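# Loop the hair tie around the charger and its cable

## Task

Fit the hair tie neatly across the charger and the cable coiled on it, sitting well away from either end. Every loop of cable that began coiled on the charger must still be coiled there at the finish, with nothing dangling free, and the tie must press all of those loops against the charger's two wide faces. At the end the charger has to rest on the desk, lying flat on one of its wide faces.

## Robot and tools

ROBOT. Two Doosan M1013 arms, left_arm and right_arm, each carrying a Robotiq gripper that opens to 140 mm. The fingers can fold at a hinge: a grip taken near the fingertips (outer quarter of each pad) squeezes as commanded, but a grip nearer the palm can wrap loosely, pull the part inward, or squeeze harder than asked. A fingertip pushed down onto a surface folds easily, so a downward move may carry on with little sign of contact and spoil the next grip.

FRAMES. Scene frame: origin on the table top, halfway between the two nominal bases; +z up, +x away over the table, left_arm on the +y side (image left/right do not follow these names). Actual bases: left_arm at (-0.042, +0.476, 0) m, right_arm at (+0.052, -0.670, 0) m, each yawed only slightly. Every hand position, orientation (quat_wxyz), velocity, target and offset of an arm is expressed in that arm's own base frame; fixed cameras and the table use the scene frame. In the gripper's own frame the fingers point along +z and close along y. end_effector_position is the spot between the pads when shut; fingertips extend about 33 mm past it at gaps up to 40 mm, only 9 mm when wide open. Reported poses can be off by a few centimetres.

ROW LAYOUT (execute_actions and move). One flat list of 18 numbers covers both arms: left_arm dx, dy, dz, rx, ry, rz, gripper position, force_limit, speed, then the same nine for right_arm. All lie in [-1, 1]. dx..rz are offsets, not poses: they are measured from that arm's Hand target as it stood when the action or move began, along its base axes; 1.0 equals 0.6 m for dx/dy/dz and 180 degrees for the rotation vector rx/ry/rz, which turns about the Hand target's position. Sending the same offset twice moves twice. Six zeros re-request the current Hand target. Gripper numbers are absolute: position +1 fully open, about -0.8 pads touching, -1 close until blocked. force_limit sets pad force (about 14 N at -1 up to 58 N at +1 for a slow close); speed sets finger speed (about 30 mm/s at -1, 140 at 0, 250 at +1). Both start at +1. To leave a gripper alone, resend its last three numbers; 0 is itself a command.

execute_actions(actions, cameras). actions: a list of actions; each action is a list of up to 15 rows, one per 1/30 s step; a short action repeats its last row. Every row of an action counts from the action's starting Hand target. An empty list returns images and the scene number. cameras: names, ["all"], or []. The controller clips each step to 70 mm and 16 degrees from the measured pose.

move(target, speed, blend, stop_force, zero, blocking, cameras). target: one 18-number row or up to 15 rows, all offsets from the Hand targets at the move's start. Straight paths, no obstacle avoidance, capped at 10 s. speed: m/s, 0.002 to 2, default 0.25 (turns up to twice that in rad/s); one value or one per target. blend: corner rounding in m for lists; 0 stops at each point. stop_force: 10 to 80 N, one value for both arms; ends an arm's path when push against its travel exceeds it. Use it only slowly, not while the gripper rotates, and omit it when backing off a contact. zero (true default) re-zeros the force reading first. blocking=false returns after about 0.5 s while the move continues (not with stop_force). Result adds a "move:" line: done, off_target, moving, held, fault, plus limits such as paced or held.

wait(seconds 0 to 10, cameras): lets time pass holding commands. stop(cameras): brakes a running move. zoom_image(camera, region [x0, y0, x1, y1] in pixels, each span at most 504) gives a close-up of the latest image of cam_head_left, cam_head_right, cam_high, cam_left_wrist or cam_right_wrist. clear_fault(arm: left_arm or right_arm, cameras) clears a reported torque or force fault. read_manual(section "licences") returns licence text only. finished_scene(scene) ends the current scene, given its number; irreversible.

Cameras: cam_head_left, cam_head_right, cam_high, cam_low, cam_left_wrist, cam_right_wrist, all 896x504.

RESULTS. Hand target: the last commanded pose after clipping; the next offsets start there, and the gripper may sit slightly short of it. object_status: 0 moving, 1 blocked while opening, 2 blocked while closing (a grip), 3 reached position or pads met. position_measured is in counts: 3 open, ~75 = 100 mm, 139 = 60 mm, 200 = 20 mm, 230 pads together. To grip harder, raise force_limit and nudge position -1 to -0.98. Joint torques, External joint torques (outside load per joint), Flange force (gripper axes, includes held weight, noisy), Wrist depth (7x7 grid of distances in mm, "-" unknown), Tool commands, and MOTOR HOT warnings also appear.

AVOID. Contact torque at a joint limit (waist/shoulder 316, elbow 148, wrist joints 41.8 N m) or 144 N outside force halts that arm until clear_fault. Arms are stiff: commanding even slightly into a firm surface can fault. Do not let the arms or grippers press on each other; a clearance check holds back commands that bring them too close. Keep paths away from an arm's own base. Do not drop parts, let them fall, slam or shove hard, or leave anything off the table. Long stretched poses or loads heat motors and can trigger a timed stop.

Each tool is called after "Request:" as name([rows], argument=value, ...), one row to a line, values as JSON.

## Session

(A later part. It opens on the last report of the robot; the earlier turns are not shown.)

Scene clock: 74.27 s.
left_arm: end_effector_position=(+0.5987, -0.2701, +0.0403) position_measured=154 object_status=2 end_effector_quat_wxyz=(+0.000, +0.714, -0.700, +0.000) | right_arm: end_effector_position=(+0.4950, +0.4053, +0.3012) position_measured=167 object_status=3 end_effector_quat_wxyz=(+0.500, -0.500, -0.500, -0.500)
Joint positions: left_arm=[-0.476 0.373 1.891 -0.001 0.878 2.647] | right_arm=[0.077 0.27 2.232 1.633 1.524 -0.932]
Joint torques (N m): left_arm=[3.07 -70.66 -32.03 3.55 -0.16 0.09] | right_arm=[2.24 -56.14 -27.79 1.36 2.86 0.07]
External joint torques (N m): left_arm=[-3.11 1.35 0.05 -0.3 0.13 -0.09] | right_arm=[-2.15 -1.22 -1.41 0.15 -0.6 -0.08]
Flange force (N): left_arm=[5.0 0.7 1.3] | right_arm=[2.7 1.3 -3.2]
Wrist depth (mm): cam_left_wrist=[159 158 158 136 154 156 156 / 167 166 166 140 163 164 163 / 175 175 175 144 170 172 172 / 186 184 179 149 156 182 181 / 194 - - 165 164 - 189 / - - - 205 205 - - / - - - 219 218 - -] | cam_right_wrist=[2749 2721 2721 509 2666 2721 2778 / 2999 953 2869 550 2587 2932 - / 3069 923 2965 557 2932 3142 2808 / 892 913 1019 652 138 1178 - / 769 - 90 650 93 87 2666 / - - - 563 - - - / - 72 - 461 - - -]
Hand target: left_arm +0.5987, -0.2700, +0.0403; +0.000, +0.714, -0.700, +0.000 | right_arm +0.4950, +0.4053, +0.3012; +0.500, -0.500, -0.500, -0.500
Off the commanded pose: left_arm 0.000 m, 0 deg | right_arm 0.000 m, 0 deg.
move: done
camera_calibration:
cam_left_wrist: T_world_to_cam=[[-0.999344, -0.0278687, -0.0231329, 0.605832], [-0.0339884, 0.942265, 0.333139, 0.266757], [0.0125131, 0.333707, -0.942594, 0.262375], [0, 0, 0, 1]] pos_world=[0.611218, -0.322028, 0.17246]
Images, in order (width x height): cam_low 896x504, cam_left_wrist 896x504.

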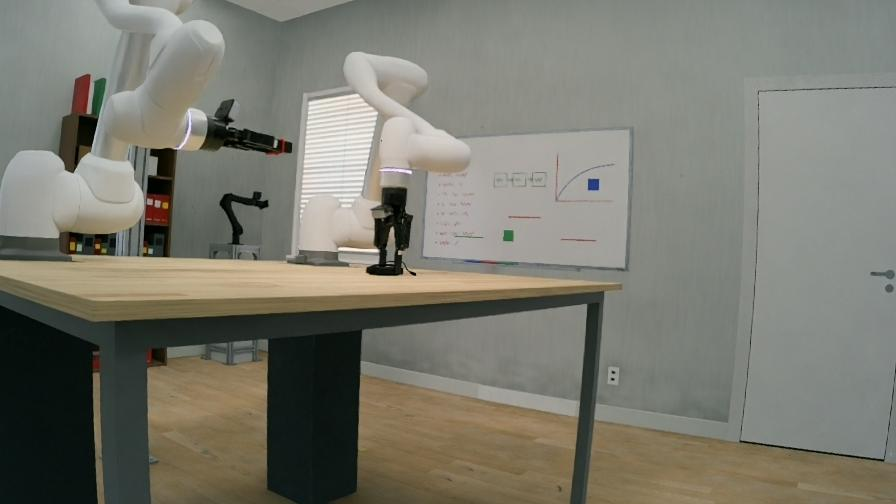

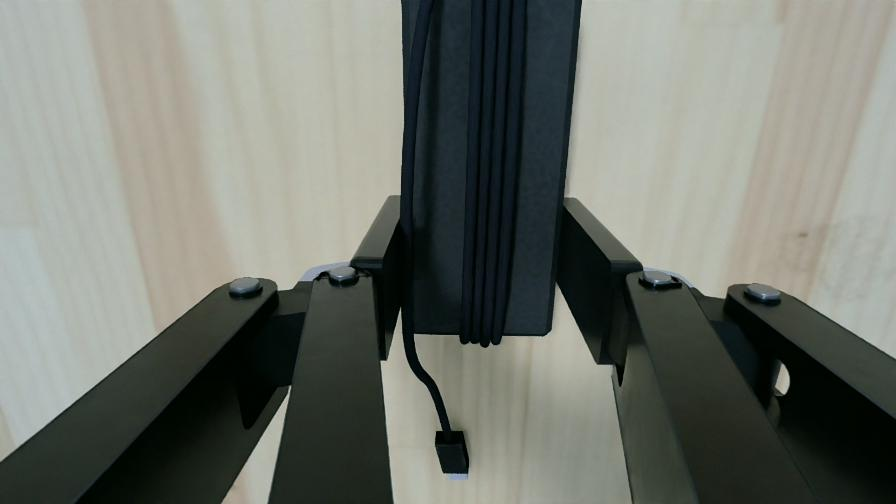

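Request:
move(target=[0,0,0,0,0,0,0.15,0,-1,0,0,0,0,0,0,-0.3,1,-1])

Request:
move(target=[0,0,0.2,0,0,0,0.15,0,-1,0,0,0,0,0,0,-0.3,1,-1], cameras=["cam_left_wrist"])

Request:
zoom_image(camera="cam_left_wrist", region=[300, 0, 650, 350])

Scene clock: 75.83 s.
left_arm: end_effector_position=(+0.5987, -0.2700, +0.0402) position_measured=110 object_status=0 end_effector_quat_wxyz=(+0.000, +0.714, -0.700, +0.000) | right_arm: end_effector_position=(+0.4950, +0.4053, +0.3012) position_measured=167 object_status=3 end_effector_quat_wxyz=(+0.500, -0.500, -0.500, -0.500)
Joint positions: left_arm=[-0.476 0.373 1.891 -0.001 0.878 2.647] | right_arm=[0.077 0.27 2.232 1.633 1.524 -0.932]
Joint torques (N m): left_arm=[2.36 -72.03 -33.23 3.05 -0.24 0.09] | right_arm=[1.96 -56.05 -27.56 1.35 2.78 0.07]
External joint torques (N m): left_arm=[-2.37 2.45 1.15 0.21 0.21 -0.09] | right_arm=[-2 -1.22 -1.64 0.17 -0.52 -0.07]
Flange force (N): left_arm=[3.8 0.8 3.1] | right_arm=[2.8 1.7 -2.9]
Wrist depth (mm): cam_left_wrist=[159 158 158 135 154 156 155 / 166 166 166 142 161 164 163 / 175 175 174 149 169 172 172 / 185 184 146 157 157 177 181 / - - 160 194 192 118 - / - - 206 205 204 - - / - - 219 219 218 - -] | cam_right_wrist=[2749 2721 2999 513 2721 2778 - / 2900 963 2900 548 2490 2900 - / 807 923 1300 572 3180 2999 - / 933 939 1015 627 138 3142 3384 / 772 - 90 655 93 87 2639 / - - - 563 - - - / - 72 - 459 - - -]
Hand target: left_arm +0.5987, -0.2700, +0.0403; +0.000, +0.714, -0.700, +0.000 | right_arm +0.4950, +0.4053, +0.3012; +0.500, -0.500, -0.500, -0.500
Off the commanded pose: left_arm 0.000 m, 0 deg | right_arm 0.000 m, 0 deg.
move: done

Scene clock: 76.83 s.
left_arm: end_effector_position=(+0.5987, -0.2700, +0.1602) position_measured=110 object_status=3 end_effector_quat_wxyz=(+0.000, +0.714, -0.700, +0.000) | right_arm: end_effector_position=(+0.4950, +0.4053, +0.3012) position_measured=167 object_status=3 end_effector_quat_wxyz=(+0.500, -0.500, -0.500, -0.500)
Joint positions: left_arm=[-0.476 0.262 1.79 -0.001 1.09 2.647] | right_arm=[0.077 0.27 2.232 1.633 1.524 -0.932]
Joint torques (N m): left_arm=[2.22 -66.29 -38.31 3.58 -0.29 0.08] | right_arm=[2.16 -55.95 -27.71 1.32 2.8 0]
External joint torques (N m): left_arm=[-2.24 2.81 1.46 0.16 0.26 -0.08] | right_arm=[-2.32 -1.19 -1.49 0.21 -0.54 0]
Flange force (N): left_arm=[3.7 0.4 3.1] | right_arm=[2.8 1.5 -3.5]
Wrist depth (mm): cam_left_wrist=[269 267 267 261 264 263 263 / 281 282 281 257 279 279 277 / 298 295 294 268 291 291 290 / 314 311 146 309 302 301 305 / - - 329 327 327 118 - / - - 345 347 346 - - / - - 370 372 365 - -] | cam_right_wrist=[2999 926 2838 524 2749 2721 2613 / 2965 974 3428 574 2778 2900 3219 / 822 929 1307 579 3142 3034 2356 / 956 916 1015 929 138 3219 2965 / 765 - 90 648 93 88 2778 / - - - 566 - - - / - 72 - 461 - - -]
Hand target: left_arm +0.5987, -0.2700, +0.1603; +0.000, +0.714, -0.700, +0.000 | right_arm +0.4950, +0.4053, +0.3012; +0.500, -0.500, -0.500, -0.500
Off the commanded pose: left_arm 0.000 m, 0 deg | right_arm 0.000 m, 0 deg.
move: done
camera_calibration:
cam_left_wrist: T_world_to_cam=[[-0.999345, -0.0279037, -0.0230392, 0.608565], [-0.0339902, 0.942264, 0.333142, 0.226847], [0.0124132, 0.333707, -0.942595, 0.375359], [0, 0, 0, 1]] pos_world=[0.611218, -0.322028, 0.29226]
Images, in order (width x height): cam_left_wrist 896x504.

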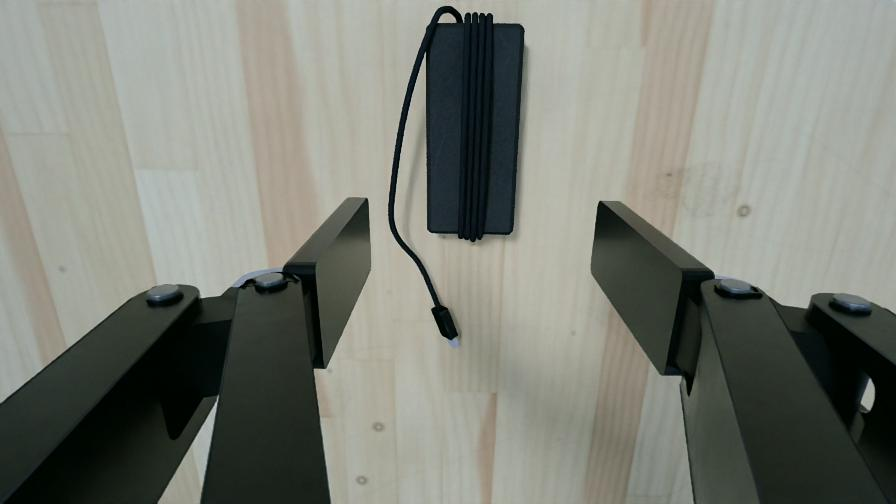

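Scaled by 1.440.

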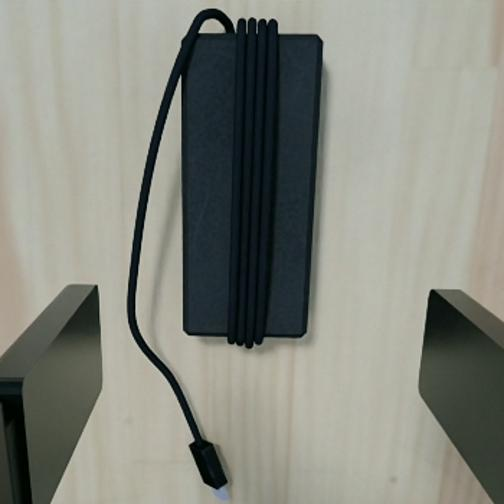

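Request:
move([
  [0.0235,0.1715,-0.1,0,0,0,-0.5,-1,0,0,0,0,0,0,0,-0.3,1,-1],
], speed=0.2, cameras=["cam_left_wrist"])

Request:
zoom_image(camera="cam_left_wrist", region=[300, 0, 650, 350])

Scene clock: 79.67 s.
left_arm: end_effector_position=(+0.6128, -0.1672, +0.1003) position_measured=192 object_status=3 end_effector_quat_wxyz=(+0.000, +0.714, -0.700, +0.000) | right_arm: end_effector_position=(+0.4950, +0.4053, +0.3012) position_measured=167 object_status=3 end_effector_quat_wxyz=(+0.500, -0.500, -0.500, -0.500)
Joint positions: left_arm=[-0.32 0.282 1.887 -0.001 0.972 2.802] | right_arm=[0.077 0.27 2.232 1.633 1.524 -0.932]
Joint torques (N m): left_arm=[2.9 -65.19 -35.72 3.29 -0.32 0.17] | right_arm=[2.21 -55.97 -27.83 1.41 2.72 0.08]
External joint torques (N m): left_arm=[-2.92 2.29 1.32 0.21 0.29 -0.17] | right_arm=[-2.27 -1.31 -1.35 0.11 -0.46 -0.08]
Flange force (N): left_arm=[4.8 0.8 2.8] | right_arm=[2.8 1.1 -3.7]
Wrist depth (mm): cam_left_wrist=[214 214 213 212 210 210 209 / 225 223 223 222 221 220 219 / 237 235 235 231 232 232 231 / 249 249 244 244 159 244 244 / 264 260 93 262 - 93 257 / - - - 276 - - - / - - - 295 - - -] | cam_right_wrist=[2749 2693 2808 615 2838 2721 - / 2965 992 2808 684 2838 2749 2838 / 862 936 2900 702 2721 3069 3299 / 886 916 1023 929 138 1200 2467 / 774 - 90 653 93 87 2666 / - - - 562 - - - / - 72 - 461 - - -]
Hand target: left_arm +0.6128, -0.1671, +0.1003; +0.000, +0.714, -0.700, +0.000 | right_arm +0.4950, +0.4053, +0.3012; +0.500, -0.500, -0.500, -0.500
Off the commanded pose: left_arm 0.000 m, 0 deg | right_arm 0.000 m, 0 deg.
move: done
camera_calibration:
cam_left_wrist: T_world_to_cam=[[-0.999345, -0.027901, -0.0230383, 0.624148], [-0.0339874, 0.942264, 0.333142, 0.150321], [0.0124131, 0.333707, -0.942595, 0.284384], [0, 0, 0, 1]] pos_world=[0.625318, -0.219128, 0.23236]
Images, in order (width x height): cam_left_wrist 896x504.

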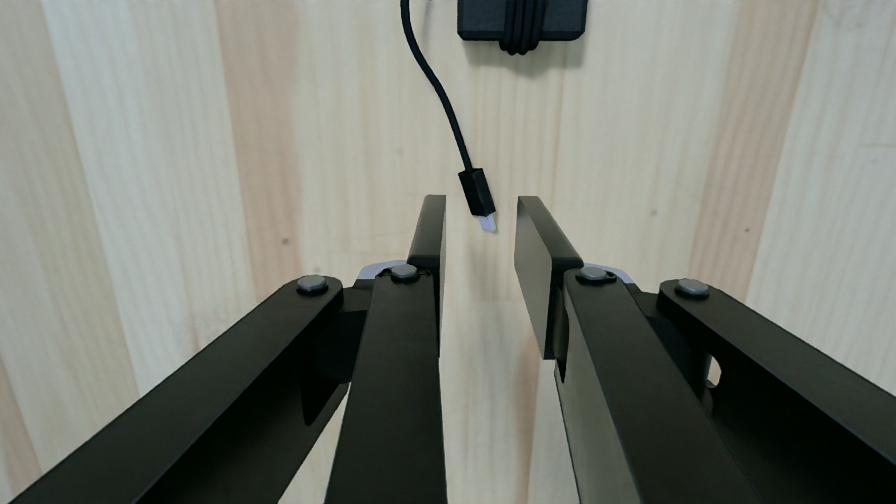

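Scaled by 1.440.

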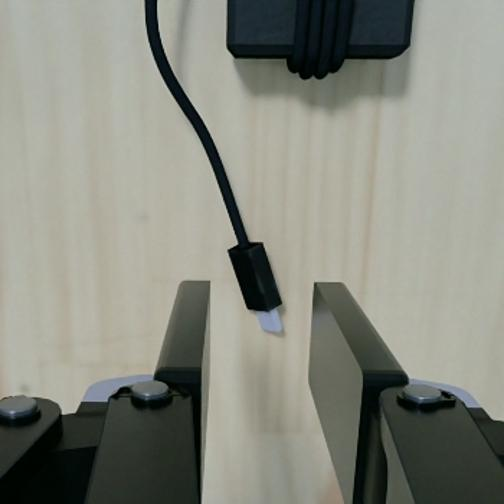

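Request:
move(target=[0,0,-0.1055,0,0,0,-0.5,-1,0,0,0,0,0,0,0,-0.3,1,-1], speed=0.1)

Request:
move(target=[0,0,0,0,0,0,-1,-1,-1,0,0,0,0,0,0,-0.3,1,-1], cameras=["cam_left_wrist"])

Request:
move([
  [0,0,0.0835,0,0,0,-1,-1,-1,0,0,0,0,0,0,-0.3,1,-1],
  [-0.022,0.007,0.0835,0,0,0,-1,-1,-1,0,0,0,0,0,0,-0.3,1,-1],
], speed=0.06, cameras=["cam_left_wrist","cam_right_wrist"])

Request:
zoom_image(camera="cam_left_wrist", region=[300, 0, 650, 350])

Scene clock: 81.20 s.
left_arm: end_effector_position=(+0.6128, -0.1671, +0.0370) position_measured=192 object_status=3 end_effector_quat_wxyz=(+0.000, +0.714, -0.700, +0.000) | right_arm: end_effector_position=(+0.4950, +0.4053, +0.3012) position_measured=167 object_status=3 end_effector_quat_wxyz=(+0.500, -0.500, -0.500, -0.500)
Joint positions: left_arm=[-0.32 0.348 1.936 -0.001 0.858 2.802] | right_arm=[0.077 0.27 2.232 1.633 1.524 -0.932]
Joint torques (N m): left_arm=[2.36 -69.67 -32.84 3.01 -0.16 0.07] | right_arm=[1.99 -56.05 -27.92 1.34 2.84 -0.01]
External joint torques (N m): left_arm=[-2.38 3.16 1.35 0.18 0.14 -0.07] | right_arm=[-1.99 -1.31 -1.29 0.18 -0.57 0.01]
Flange force (N): left_arm=[4.1 -0.2 4.2] | right_arm=[2.9 1.0 -2.9]
Wrist depth (mm): cam_left_wrist=[154 155 155 154 153 153 153 / 164 165 162 162 163 161 160 / 172 172 171 171 170 169 169 / 182 182 179 176 159 178 178 / 192 189 92 189 - 93 187 / - - - 201 - - - / - - - 215 - - -] | cam_right_wrist=[2749 920 2749 614 2587 2666 1984 / 2932 985 2965 650 3069 2838 - / 3069 936 2999 684 2932 3069 - / 936 913 1019 874 138 1200 2275 / 772 - 90 648 93 87 2838 / - - - 562 - - - / - 72 - 461 - - -]
Hand target: left_arm +0.6128, -0.1671, +0.0370; +0.000, +0.714, -0.700, +0.000 | right_arm +0.4950, +0.4053, +0.3012; +0.500, -0.500, -0.500, -0.500
Off the commanded pose: left_arm 0.000 m, 0 deg | right_arm 0.000 m, 0 deg.
move: done

Scene clock: 82.03 s.
left_arm: end_effector_position=(+0.6128, -0.1671, +0.0370) position_measured=221 object_status=0 end_effector_quat_wxyz=(+0.000, +0.714, -0.700, +0.000) | right_arm: end_effector_position=(+0.4950, +0.4053, +0.3012) position_measured=167 object_status=3 end_effector_quat_wxyz=(+0.500, -0.500, -0.500, -0.500)
Joint positions: left_arm=[-0.32 0.348 1.936 -0.001 0.858 2.802] | right_arm=[0.077 0.27 2.232 1.633 1.524 -0.932]
Joint torques (N m): left_arm=[2.35 -68.89 -32.57 3.01 -0.19 0.06] | right_arm=[2.23 -55.72 -27.86 1.29 2.73 0]
External joint torques (N m): left_arm=[-2.39 2.53 1.15 0.18 0.17 -0.06] | right_arm=[-2.32 -1.55 -1.34 0.23 -0.47 0]
Flange force (N): left_arm=[4.0 0.2 3.3] | right_arm=[3.3 0.8 -3.6]
Wrist depth (mm): cam_left_wrist=[155 155 155 155 155 153 153 / 164 164 163 162 163 161 160 / 172 172 171 170 169 169 168 / 181 183 180 160 177 178 177 / 192 189 - - - 184 187 / 202 - - - - - 196 / - - - - - - -] | cam_right_wrist=[2749 949 2721 612 2808 2749 2444 / 2999 1000 2869 655 3473 2900 - / 2932 936 1239 684 3069 3034 - / 949 910 1011 865 138 1211 3566 / 772 - 90 655 93 88 2749 / - - - 564 - - - / - 72 - 462 - - -]
Hand target: left_arm +0.6128, -0.1671, +0.0370; +0.000, +0.714, -0.700, +0.000 | right_arm +0.4950, +0.4053, +0.3012; +0.500, -0.500, -0.500, -0.500
Off the commanded pose: left_arm 0.000 m, 0 deg | right_arm 0.000 m, 0 deg.
move: done
camera_calibration:
cam_left_wrist: T_world_to_cam=[[-0.999345, -0.027901, -0.0230383, 0.622689], [-0.0339874, 0.942264, 0.333142, 0.171409], [0.0124131, 0.333707, -0.942595, 0.224718], [0, 0, 0, 1]] pos_world=[0.625318, -0.219128, 0.16906]
Images, in order (width x height): cam_left_wrist 896x504.

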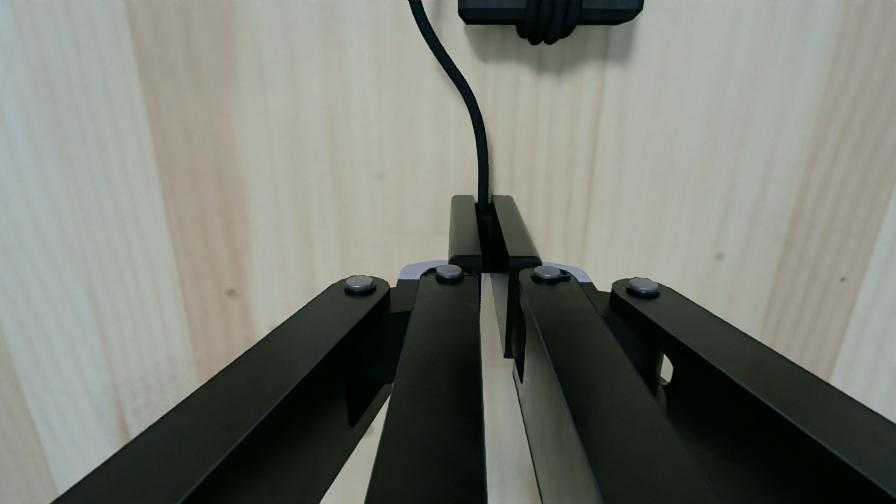

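Scene clock: 83.67 s.
left_arm: end_effector_position=(+0.5996, -0.1629, +0.0870) position_measured=221 object_status=2 end_effector_quat_wxyz=(+0.000, +0.714, -0.700, +0.000) | right_arm: end_effector_position=(+0.4950, +0.4053, +0.3012) position_measured=167 object_status=3 end_effector_quat_wxyz=(+0.500, -0.500, -0.500, -0.500)
Joint positions: left_arm=[-0.321 0.276 1.925 -0.001 0.941 2.802] | right_arm=[0.077 0.27 2.232 1.633 1.524 -0.932]
Joint torques (N m): left_arm=[2.25 -63.43 -33.97 3.24 -0.24 0.09] | right_arm=[1.88 -56.17 -27.64 1.39 2.75 -0.03]
External joint torques (N m): left_arm=[-2.33 1.99 0.36 0.18 0.22 -0.09] | right_arm=[-1.93 -1.15 -1.59 0.13 -0.49 0.03]
Flange force (N): left_arm=[4.3 -0.8 1.9] | right_arm=[2.9 1.7 -2.8]
Wrist depth (mm): cam_left_wrist=[202 201 201 200 199 199 198 / 212 211 210 209 208 207 206 / 222 223 221 220 219 219 218 / 235 235 232 133 228 230 230 / 248 245 - - - 238 243 / 262 - - - - - 253 / - - - - - - -] | cam_right_wrist=[2808 926 2778 644 3034 2749 2336 / 2869 985 2900 668 5998 2869 2693 / 820 933 3142 687 3142 3034 2336 / 892 913 1003 761 138 3069 3180 / 772 - 90 650 93 89 2838 / - - - 565 - - - / - 72 - 461 - - -]
Hand target: left_arm +0.5996, -0.1629, +0.0871; +0.000, +0.714, -0.700, +0.000 | right_arm +0.4950, +0.4053, +0.3012; +0.500, -0.500, -0.500, -0.500
Off the commanded pose: left_arm 0.000 m, 0 deg | right_arm 0.000 m, 0 deg.
move: done
camera_calibration:
cam_left_wrist: T_world_to_cam=[[-0.999345, -0.027901, -0.0230383, 0.610769], [-0.0339874, 0.942264, 0.333142, 0.150312], [0.0124131, 0.333707, -0.942595, 0.270704], [0, 0, 0, 1]] pos_world=[0.612118, -0.214928, 0.21916]
cam_right_wrist: T_world_to_cam=[[0.999734, 0.0200458, -0.0113934, -0.489281], [-0.00335498, -0.362406, -0.932014, 0.432759], [-0.022812, 0.931805, -0.362243, -0.119044], [0, 0, 0, 1]] pos_world=[0.487887, 0.277568, 0.35464]
Images, in order (width x height): cam_left_wrist 896x504, cam_right_wrist 896x504.

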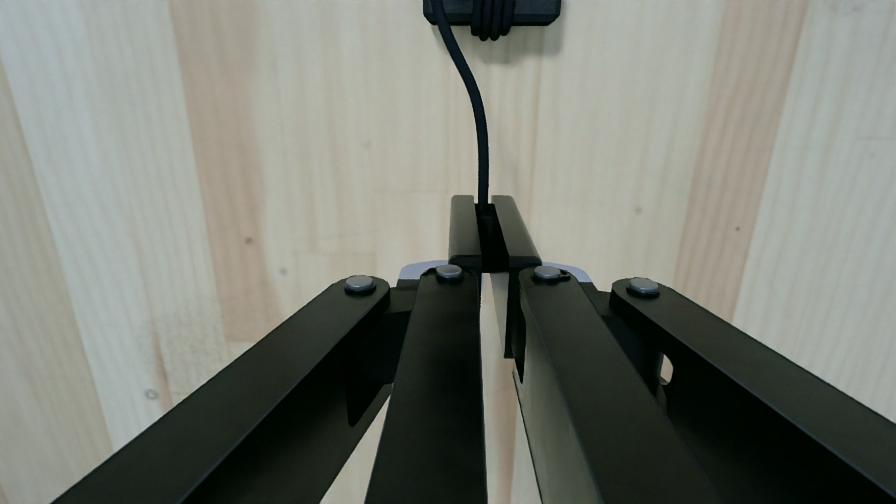

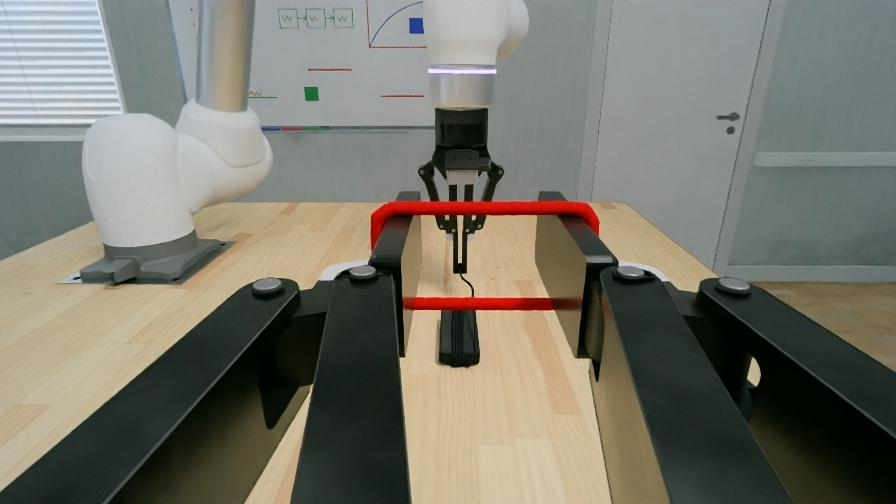

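Scaled by 1.440.

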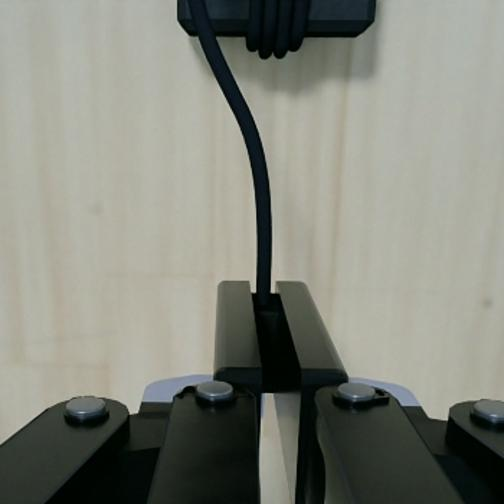

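Request:
move(target=[-0.018,0.02,-0.008,0,0,0,-1,-1,-1,0,0,0,0,0,0,-0.3,1,-1], speed=0.05, cameras=["cam_left_wrist","cam_right_wrist","cam_head_left"])

Request:
zoom_image(camera="cam_left_wrist", region=[300, 0, 650, 350])

Request:
zoom_image(camera="cam_right_wrist", region=[400, 230, 520, 380])

Scene clock: 84.77 s.
left_arm: end_effector_position=(+0.5888, -0.1510, +0.0823) position_measured=221 object_status=2 end_effector_quat_wxyz=(+0.000, +0.714, -0.700, +0.000) | right_arm: end_effector_position=(+0.4950, +0.4053, +0.3012) position_measured=167 object_status=3 end_effector_quat_wxyz=(+0.500, -0.500, -0.500, -0.500)
Joint positions: left_arm=[-0.307 0.262 1.955 -0.001 0.925 2.815] | right_arm=[0.077 0.27 2.232 1.633 1.524 -0.932]
Joint torques (N m): left_arm=[3.27 -61.79 -33.84 3.56 0.03 0.08] | right_arm=[1.84 -55.72 -27.46 1.35 2.78 0.04]
External joint torques (N m): left_arm=[-3.3 2.02 0.63 -0.19 -0.05 -0.08] | right_arm=[-1.82 -1.65 -1.76 0.16 -0.52 -0.04]
Flange force (N): left_arm=[5.7 0.3 2.7] | right_arm=[3.6 1.4 -2.6]
Wrist depth (mm): cam_left_wrist=[197 197 196 196 195 194 194 / 207 206 206 205 205 203 202 / 218 217 217 215 215 215 214 / 230 230 228 161 224 225 224 / 243 240 - - - 234 237 / 255 - - - - - 249 / - - - - - - -] | cam_right_wrist=[2869 1000 2749 633 2613 2693 2587 / 2869 985 3034 678 2721 2900 - / 851 936 - 725 2808 2721 - / 898 916 1019 765 138 1104 3142 / 772 - 90 648 93 87 2749 / - - - 563 - - - / - 72 - 462 - - -]
Hand target: left_arm +0.5888, -0.1509, +0.0823; +0.000, +0.714, -0.700, +0.000 | right_arm +0.4950, +0.4053, +0.3012; +0.500, -0.500, -0.500, -0.500
Off the commanded pose: left_arm 0.000 m, 0 deg | right_arm 0.000 m, 0 deg.
move: done
camera_calibration:
cam_left_wrist: T_world_to_cam=[[-0.999345, -0.027901, -0.0230383, 0.600201], [-0.0339874, 0.942264, 0.333142, 0.140237], [0.0124131, 0.333707, -0.942595, 0.262309], [0, 0, 0, 1]] pos_world=[0.601318, -0.202928, 0.21436]
cam_right_wrist: T_world_to_cam=[[0.999734, 0.0200458, -0.0113934, -0.489281], [-0.00335498, -0.362406, -0.932014, 0.432759], [-0.022812, 0.931805, -0.362243, -0.119044], [0, 0, 0, 1]] pos_world=[0.487887, 0.277568, 0.35464]
Images, in order (width x height): cam_head_left 896x504, cam_left_wrist 896x504, cam_right_wrist 896x504.

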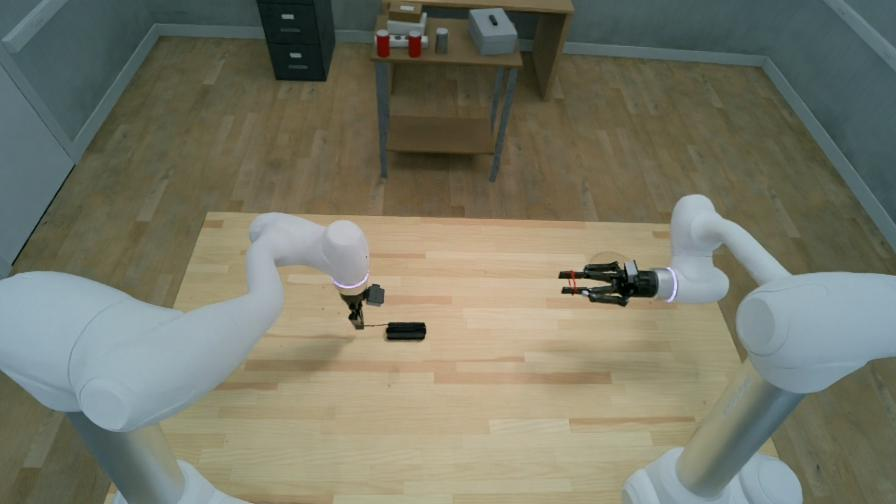

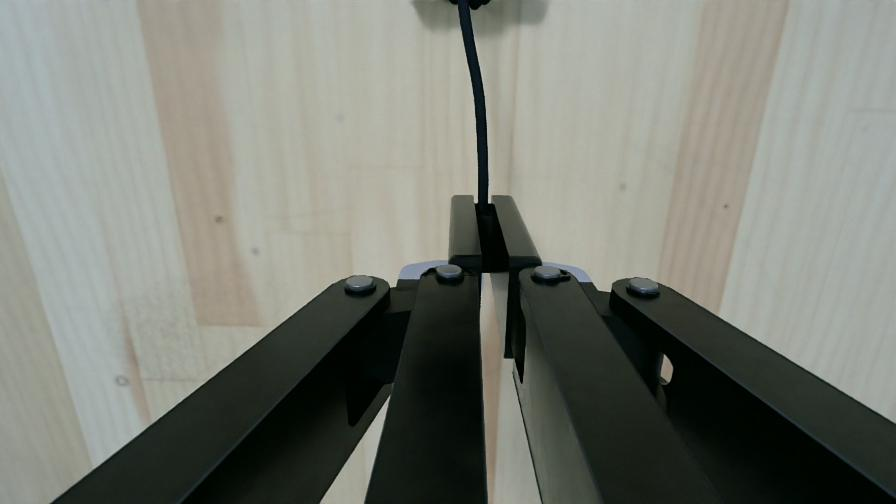

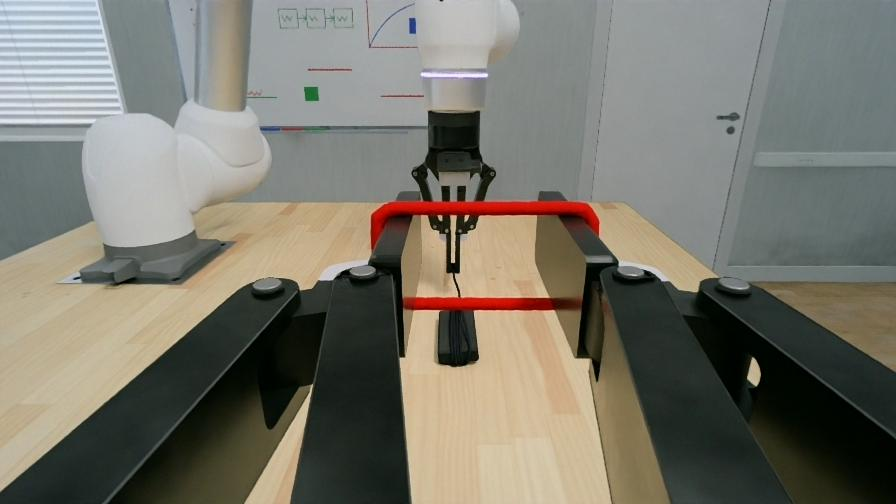

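Scaled by 1.440.

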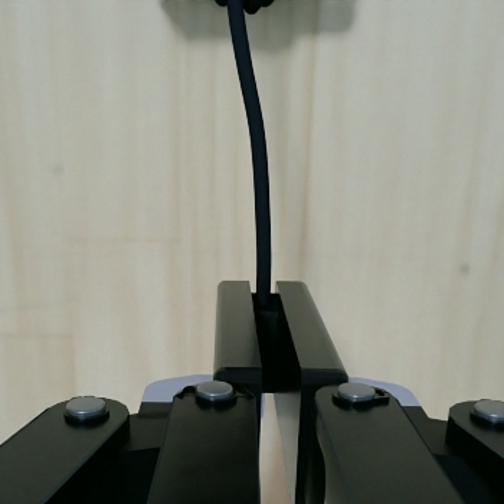

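Scaled by 3.360.

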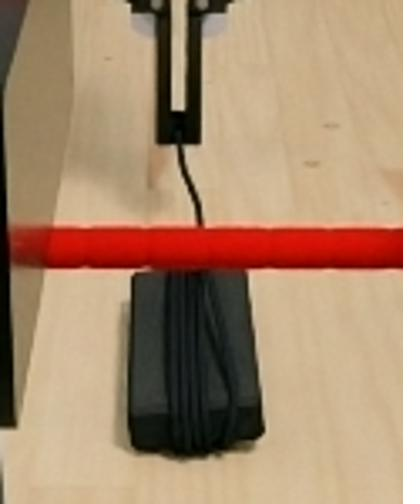

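Request:
move(target=[0.008,0.004,-0.068,0,0,0,-1,-1,-1,0,0,0,0,0,0,-0.3,1,-1], speed=0.06)

Request:
move(target=[0,0,0,0,0,0,-0.6,-1,-1,0,0,0,0,0,0,-0.3,1,-1])

Request:
move([
  [0,0,0.08,0,0,0,-0.6,-1,-1,0,0,0,0,0,0,-0.3,1,-1],
  [0.0035,-0.15,0.2,0,0,0,-0.6,-1,-1,0,0,0,0,0,0,-0.3,1,-1],
], speed=[0.08,0.25], cameras=["cam_left_wrist"])

Request:
zoom_image(camera="cam_left_wrist", region=[300, 0, 650, 350])

Scene clock: 86.13 s.
left_arm: end_effector_position=(+0.5936, -0.1485, +0.0415) position_measured=221 object_status=2 end_effector_quat_wxyz=(+0.000, +0.714, -0.700, +0.000) | right_arm: end_effector_position=(+0.4950, +0.4053, +0.3012) position_measured=167 object_status=3 end_effector_quat_wxyz=(+0.500, -0.500, -0.500, -0.500)
Joint positions: left_arm=[-0.301 0.313 1.978 -0.001 0.852 2.821] | right_arm=[0.077 0.27 2.232 1.633 1.524 -0.932]
Joint torques (N m): left_arm=[3.39 -64.92 -32.01 3.42 0.19 0.08] | right_arm=[2.34 -56.27 -27.65 1.39 2.71 0]
External joint torques (N m): left_arm=[-3.39 2.06 0.76 -0.25 -0.21 -0.08] | right_arm=[-2.13 -1.23 -1.56 0.11 -0.44 0]
Flange force (N): left_arm=[5.7 0.7 3.3] | right_arm=[2.9 1.6 -3.3]
Wrist depth (mm): cam_left_wrist=[161 160 159 159 158 158 157 / 168 168 167 166 166 165 165 / 176 175 176 175 174 173 174 / 187 186 184 161 181 183 182 / 198 195 - - - 190 192 / 207 - - - - - 201 / - - - - - - -] | cam_right_wrist=[3299 939 2749 631 2838 2749 2838 / 3105 992 2869 680 3069 2587 2838 / 846 933 3105 739 3069 2900 - / 883 913 1019 758 137 1216 - / 772 - 90 645 93 87 2693 / - - - 565 - - - / - 72 - 459 - - -]
Hand target: left_arm +0.5936, -0.1485, +0.0415; +0.000, +0.714, -0.700, +0.000 | right_arm +0.4950, +0.4053, +0.3012; +0.500, -0.500, -0.500, -0.500
Off the commanded pose: left_arm 0.000 m, 0 deg | right_arm 0.000 m, 0 deg.
move: done

Scene clock: 86.73 s.
left_arm: end_effector_position=(+0.5936, -0.1485, +0.0414) position_measured=205 object_status=0 end_effector_quat_wxyz=(+0.000, +0.714, -0.700, +0.000) | right_arm: end_effector_position=(+0.4950, +0.4053, +0.3012) position_measured=167 object_status=3 end_effector_quat_wxyz=(+0.500, -0.500, -0.500, -0.500)
Joint positions: left_arm=[-0.301 0.313 1.978 -0.001 0.851 2.821] | right_arm=[0.077 0.27 2.232 1.633 1.524 -0.932]
Joint torques (N m): left_arm=[2.42 -65.48 -32.46 2.98 -0.18 0.07] | right_arm=[1.91 -55.88 -27.68 1.33 2.75 -0.01]
External joint torques (N m): left_arm=[-2.36 2.85 1.25 0.18 0.16 -0.08] | right_arm=[-1.82 -1.36 -1.5 0.17 -0.49 0.01]
Flange force (N): left_arm=[4.2 -0.2 3.9] | right_arm=[3.1 1.3 -2.6]
Wrist depth (mm): cam_left_wrist=[160 159 159 158 158 157 157 / 168 167 167 166 166 165 165 / 177 176 176 175 174 173 174 / 187 185 184 180 180 183 182 / 196 194 - 192 - 93 192 / 207 - - 207 - - - / - - - - - - -] | cam_right_wrist=[2749 981 2869 631 2808 2693 - / 2869 992 2999 661 2932 2869 - / 865 933 - 682 3219 3105 2965 / 943 916 1023 750 138 1200 3219 / 769 - 90 650 93 84 2778 / - - - 563 - - - / - 72 - 462 - - -]
Hand target: left_arm +0.5936, -0.1485, +0.0415; +0.000, +0.714, -0.700, +0.000 | right_arm +0.4950, +0.4053, +0.3012; +0.500, -0.500, -0.500, -0.500
Off the commanded pose: left_arm 0.000 m, 0 deg | right_arm 0.000 m, 0 deg.
move: done

Scene clock: 88.50 s.
left_arm: end_effector_position=(+0.5957, -0.2385, +0.1615) position_measured=205 object_status=3 end_effector_quat_wxyz=(+0.000, +0.714, -0.700, +0.000) | right_arm: end_effector_position=(+0.4950, +0.4053, +0.3012) position_measured=167 object_status=3 end_effector_quat_wxyz=(+0.500, -0.500, -0.500, -0.500)
Joint positions: left_arm=[-0.434 0.238 1.818 -0.001 1.085 2.688] | right_arm=[0.077 0.27 2.232 1.633 1.524 -0.932]
Joint torques (N m): left_arm=[0.42 -64.51 -38.42 3.54 -0.25 0.07] | right_arm=[2.59 -56.09 -27.71 1.36 2.78 0]
External joint torques (N m): left_arm=[-0.28 3.02 1.64 0.19 0.23 -0.07] | right_arm=[-2.57 -1.19 -1.49 0.16 -0.52 -0.01]
Flange force (N): left_arm=[1.0 -1.1 3.6] | right_arm=[2.8 1.6 -4.1]
Wrist depth (mm): cam_left_wrist=[270 269 269 264 266 265 264 / 284 281 282 264 280 277 277 / 299 297 296 288 293 291 291 / 314 313 309 121 307 306 306 / 333 328 - - - 93 325 / 350 - - - - - - / - - - - - - -] | cam_right_wrist=[2778 960 2721 559 2562 2721 - / 2869 970 2932 596 3666 2932 2999 / 3105 963 1326 624 3142 3069 2378 / 939 936 1015 880 138 1194 3384 / 765 - 90 652 93 87 2721 / - - - 564 - - - / - 72 - 461 - - -]
Hand target: left_arm +0.5957, -0.2385, +0.1615; +0.000, +0.714, -0.700, +0.000 | right_arm +0.4950, +0.4053, +0.3012; +0.500, -0.500, -0.500, -0.500
Off the commanded pose: left_arm 0.000 m, 0 deg | right_arm 0.000 m, 0 deg.
move: done
camera_calibration:
cam_left_wrist: T_world_to_cam=[[-0.999344, -0.0278709, -0.0231285, 0.606514], [-0.0339874, 0.942308, 0.333018, 0.196584], [0.0125127, 0.333586, -0.942637, 0.365993], [0, 0, 0, 1]] pos_world=[0.608218, -0.290429, 0.293561]
Images, in order (width x height): cam_left_wrist 896x504.

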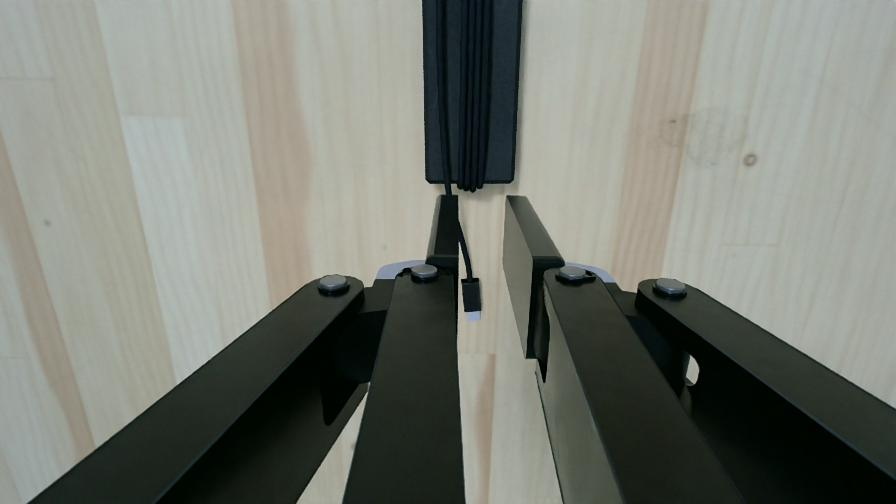

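Scaled by 1.440.

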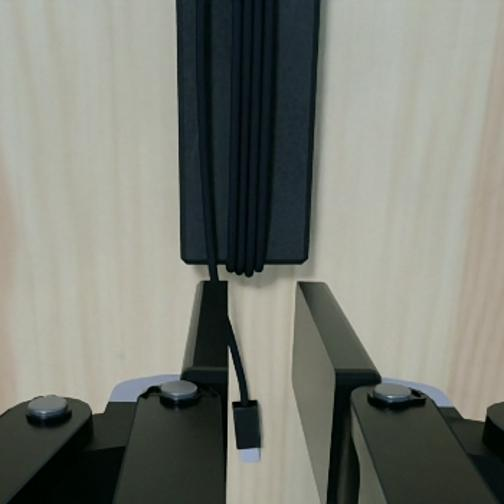

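Request:
move([
  [0.005,-0.073,-0.08,0,0,0,0.15,-1,1,0,0,0,0,0,0,-0.3,1,-1],
  [0.005,-0.073,-0.205,0,0,0,0.15,-1,1,0,0,0,0,0,0,-0.3,1,-1],
], speed=[0.2,0.1], cameras=["cam_left_wrist"])

Request:
move(target=[0,0,0,0,0,0,-1,0.8,-1,0,0,0,0,0,0,-0.3,1,-1])

Request:
wait(seconds=0.7)

Request:
move(target=[0,0,0.08,0,0,0,-1,0.8,-1,0,0,0,0,0,0,-0.3,1,-1], speed=0.06, cameras=["cam_left_wrist","cam_right_wrist"])

Request:
zoom_image(camera="cam_right_wrist", region=[380, 200, 540, 400])

Scene clock: 90.93 s.
left_arm: end_effector_position=(+0.5987, -0.2823, +0.0385) position_measured=110 object_status=3 end_effector_quat_wxyz=(+0.000, +0.714, -0.700, +0.000) | right_arm: end_effector_position=(+0.4950, +0.4053, +0.3012) position_measured=167 object_status=3 end_effector_quat_wxyz=(+0.500, -0.500, -0.500, -0.500)
Joint positions: left_arm=[-0.493 0.382 1.882 -0.001 0.879 2.63] | right_arm=[0.077 0.27 2.232 1.633 1.524 -0.932]
Joint torques (N m): left_arm=[2.41 -73.65 -33.19 3.04 -0.04 0.05] | right_arm=[2.28 -55.71 -27.88 1.35 2.77 0.04]
External joint torques (N m): left_arm=[-2.38 3.17 1.12 0.21 0.01 -0.05] | right_arm=[-2.26 -1.55 -1.29 0.16 -0.5 -0.04]
Flange force (N): left_arm=[4.0 0.1 4.2] | right_arm=[3.2 0.7 -3.6]
Wrist depth (mm): cam_left_wrist=[156 157 156 136 153 155 155 / 165 164 164 139 161 162 161 / 174 173 172 145 168 171 170 / 184 183 146 156 156 175 179 / - - 192 165 186 118 - / - - 204 203 201 - - / - - 216 216 216 - -] | cam_right_wrist=[2721 2639 2778 500 2639 2666 - / 2838 974 2965 532 2999 2869 - / 3105 926 3034 556 2900 3069 3069 / 946 920 1023 614 138 1194 3219 / 776 - 90 650 93 89 2778 / - - - 564 - - - / - 72 - 461 - - -]
Hand target: left_arm +0.5987, -0.2823, +0.0385; +0.000, +0.714, -0.700, +0.000 | right_arm +0.4950, +0.4053, +0.3012; +0.500, -0.500, -0.500, -0.500
Off the commanded pose: left_arm 0.000 m, 0 deg | right_arm 0.000 m, 0 deg.
move: done
camera_calibration:
cam_left_wrist: T_world_to_cam=[[-0.999345, -0.0279028, -0.0230389, 0.605421], [-0.0339892, 0.942264, 0.333142, 0.278946], [0.0124132, 0.333707, -0.942595, 0.264844], [0, 0, 0, 1]] pos_world=[0.611218, -0.334328, 0.17066]
Images, in order (width x height): cam_left_wrist 896x504.

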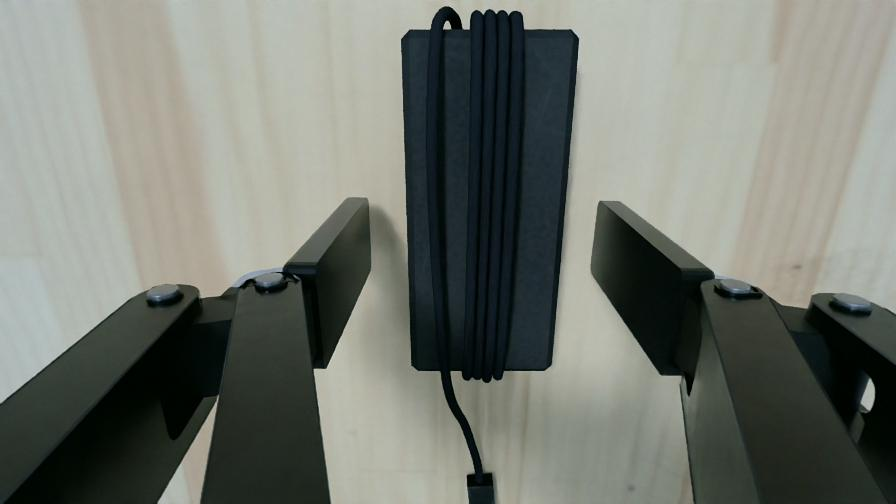

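Scene clock: 92.53 s.
left_arm: end_effector_position=(+0.5987, -0.2823, +0.0384) position_measured=157 object_status=0 end_effector_quat_wxyz=(+0.000, +0.714, -0.700, +0.000) | right_arm: end_effector_position=(+0.4950, +0.4053, +0.3012) position_measured=167 object_status=3 end_effector_quat_wxyz=(+0.500, -0.500, -0.500, -0.500)
Joint positions: left_arm=[-0.493 0.382 1.882 -0.001 0.879 2.63] | right_arm=[0.077 0.27 2.232 1.633 1.524 -0.932]
Joint torques (N m): left_arm=[2.15 -71.12 -32.3 3.01 -0.25 0.08] | right_arm=[1.92 -56.16 -27.64 1.34 2.78 0.05]
External joint torques (N m): left_arm=[-2.2 0.86 0.29 0.23 0.22 -0.08] | right_arm=[-1.94 -1.17 -1.58 0.18 -0.52 -0.05]
Flange force (N): left_arm=[3.3 1.1 0.7] | right_arm=[2.7 1.7 -2.7]
Wrist depth (mm): cam_left_wrist=[156 157 156 137 153 155 154 / 165 164 164 138 161 162 161 / 174 173 172 145 168 170 170 / 183 183 178 150 154 179 179 / 192 - - 163 161 - 187 / - - - 203 203 - - / - - - 216 216 - -] | cam_right_wrist=[2749 933 2749 499 2932 2838 2749 / 2900 977 2932 527 2965 2900 - / 835 929 1183 552 2838 3034 2965 / 883 916 1023 618 138 1104 3717 / 767 - 90 645 93 87 2778 / - - - 566 - - - / - 72 - 461 - - -]
Hand target: left_arm +0.5987, -0.2823, +0.0385; +0.000, +0.714, -0.700, +0.000 | right_arm +0.4950, +0.4053, +0.3012; +0.500, -0.500, -0.500, -0.500
Off the commanded pose: left_arm 0.000 m, 0 deg | right_arm 0.000 m, 0 deg.
move: done

Scene clock: 93.23 s.
left_arm: end_effector_position=(+0.5987, -0.2823, +0.0384) position_measured=157 object_status=2 end_effector_quat_wxyz=(+0.000, +0.714, -0.700, +0.000) | right_arm: end_effector_position=(+0.4950, +0.4053, +0.3012) position_measured=167 object_status=3 end_effector_quat_wxyz=(+0.500, -0.500, -0.500, -0.500)
Joint positions: left_arm=[-0.493 0.382 1.882 -0.001 0.879 2.63] | right_arm=[0.077 0.27 2.232 1.633 1.524 -0.932]
Joint torques (N m): left_arm=[2.3 -71.19 -32.26 3 -0.27 0.06] | right_arm=[2.08 -56.66 -27.61 1.27 2.79 0.02]
External joint torques (N m): left_arm=[-2.27 1.26 0.35 0.24 0.24 -0.06] | right_arm=[-1.97 -0.66 -1.57 0.23 -0.52 -0.02]
Flange force (N): left_arm=[3.6 0.7 1.2] | right_arm=[1.9 2.3 -2.6]
Wrist depth (mm): cam_left_wrist=[156 157 156 136 154 154 154 / 165 165 164 138 161 162 161 / 174 173 172 145 168 171 170 / 183 182 178 153 154 179 179 / 191 - - 163 161 - 187 / - - - 203 202 - - / - - - 216 215 - -] | cam_right_wrist=[2808 2869 2838 498 2721 2666 2587 / 2869 960 2838 532 2666 2965 2721 / 3142 920 2999 562 2838 2999 2999 / 939 939 1011 614 138 1091 3566 / 767 - 90 644 93 87 2808 / - - - 565 - - - / - 72 - 462 - - -]
Hand target: left_arm +0.5987, -0.2823, +0.0385; +0.000, +0.714, -0.700, +0.000 | right_arm +0.4950, +0.4053, +0.3012; +0.500, -0.500, -0.500, -0.500
Tool commands: left_gripper/position=-1.0 left_gripper/force_limit=+0.8 left_gripper/speed=-1.0 right_gripper/position=-0.3 right_gripper/force_limit=+1.0 right_gripper/speed=-1.0
Off the commanded pose: left_arm 0.000 m, 0 deg | right_arm 0.000 m, 0 deg.
wait: 0.70 s; at rest by 0.17 s

Scene clock: 94.37 s.
left_arm: end_effector_position=(+0.5987, -0.2823, +0.0864) position_measured=157 object_status=2 end_effector_quat_wxyz=(+0.000, +0.714, -0.700, +0.000) | right_arm: end_effector_position=(+0.4950, +0.4053, +0.3012) position_measured=167 object_status=3 end_effector_quat_wxyz=(+0.500, -0.500, -0.500, -0.500)
Joint positions: left_arm=[-0.493 0.333 1.847 -0.001 0.962 2.63] | right_arm=[0.077 0.27 2.232 1.633 1.524 -0.932]
Joint torques (N m): left_arm=[2.28 -72.4 -36.95 3.27 -0.25 0.03] | right_arm=[2.26 -56.03 -27.63 1.4 2.79 0]
External joint torques (N m): left_arm=[-2.35 5.09 2.95 0.19 0.22 -0.03] | right_arm=[-2.37 -1.28 -1.56 0.13 -0.53 -0.01]
Flange force (N): left_arm=[3.7 0.6 6.9] | right_arm=[3.0 1.6 -3.7]
Wrist depth (mm): cam_left_wrist=[201 201 200 137 196 198 197 / 211 210 210 139 206 208 204 / 222 221 220 145 215 218 218 / 234 234 228 149 154 230 229 / 246 - - 162 161 - 239 / - - - 260 258 - - / - - - 276 276 - -] | cam_right_wrist=[2778 926 2778 506 2693 2721 - / 2869 967 2965 536 2965 2965 - / 825 929 3180 575 2965 3069 2693 / 926 916 1011 627 138 1211 3069 / 767 - 90 652 93 87 2721 / - - - 562 - - - / - 72 - 460 - - -]
Hand target: left_arm +0.5987, -0.2823, +0.0865; +0.000, +0.714, -0.700, +0.000 | right_arm +0.4950, +0.4053, +0.3012; +0.500, -0.500, -0.500, -0.500
Off the commanded pose: left_arm 0.000 m, 0 deg | right_arm 0.000 m, 0 deg.
move: done
camera_calibration:
cam_left_wrist: T_world_to_cam=[[-0.999349, -0.0278071, -0.0230043, 0.606548], [-0.0338875, 0.942267, 0.333144, 0.262961], [0.0124124, 0.333707, -0.942595, 0.3099], [0, 0, 0, 1]] pos_world=[0.611218, -0.334329, 0.21846]
cam_right_wrist: T_world_to_cam=[[0.999734, 0.0200458, -0.0113934, -0.489281], [-0.00335498, -0.362406, -0.932014, 0.432759], [-0.022812, 0.931805, -0.362243, -0.119044], [0, 0, 0, 1]] pos_world=[0.487887, 0.277568, 0.35464]
Images, in order (width x height): cam_left_wrist 896x504, cam_right_wrist 896x504.

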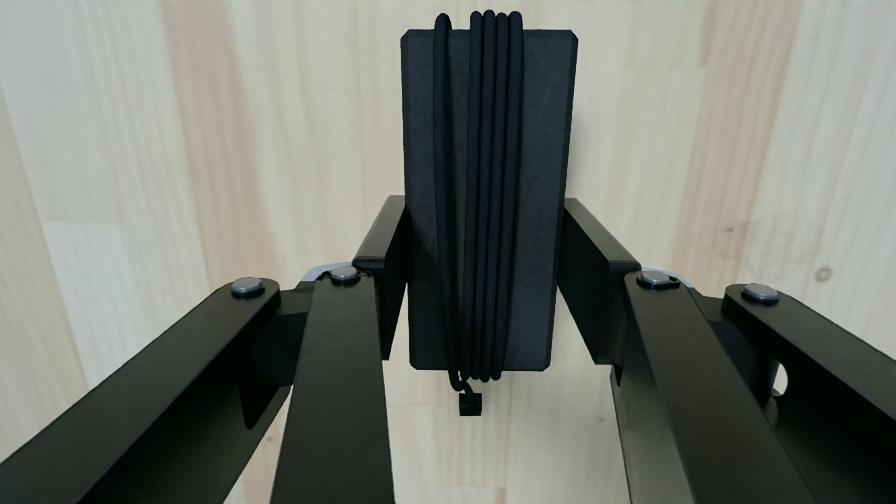

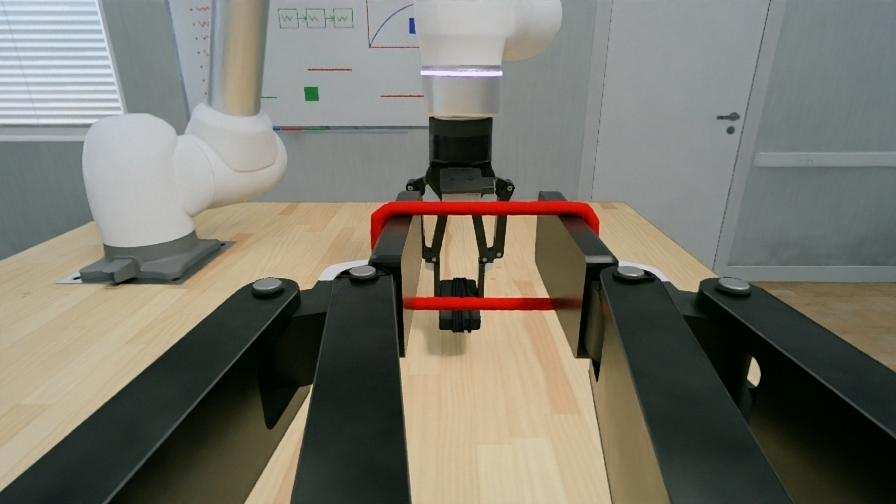

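Scaled by 2.520.

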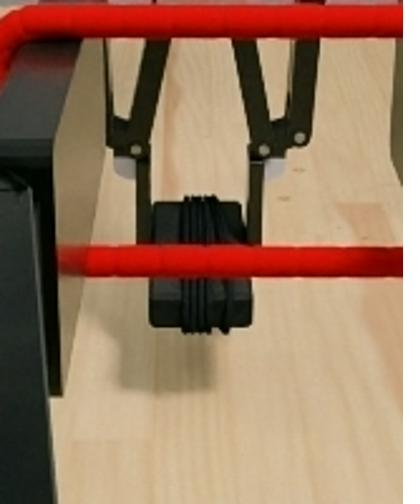

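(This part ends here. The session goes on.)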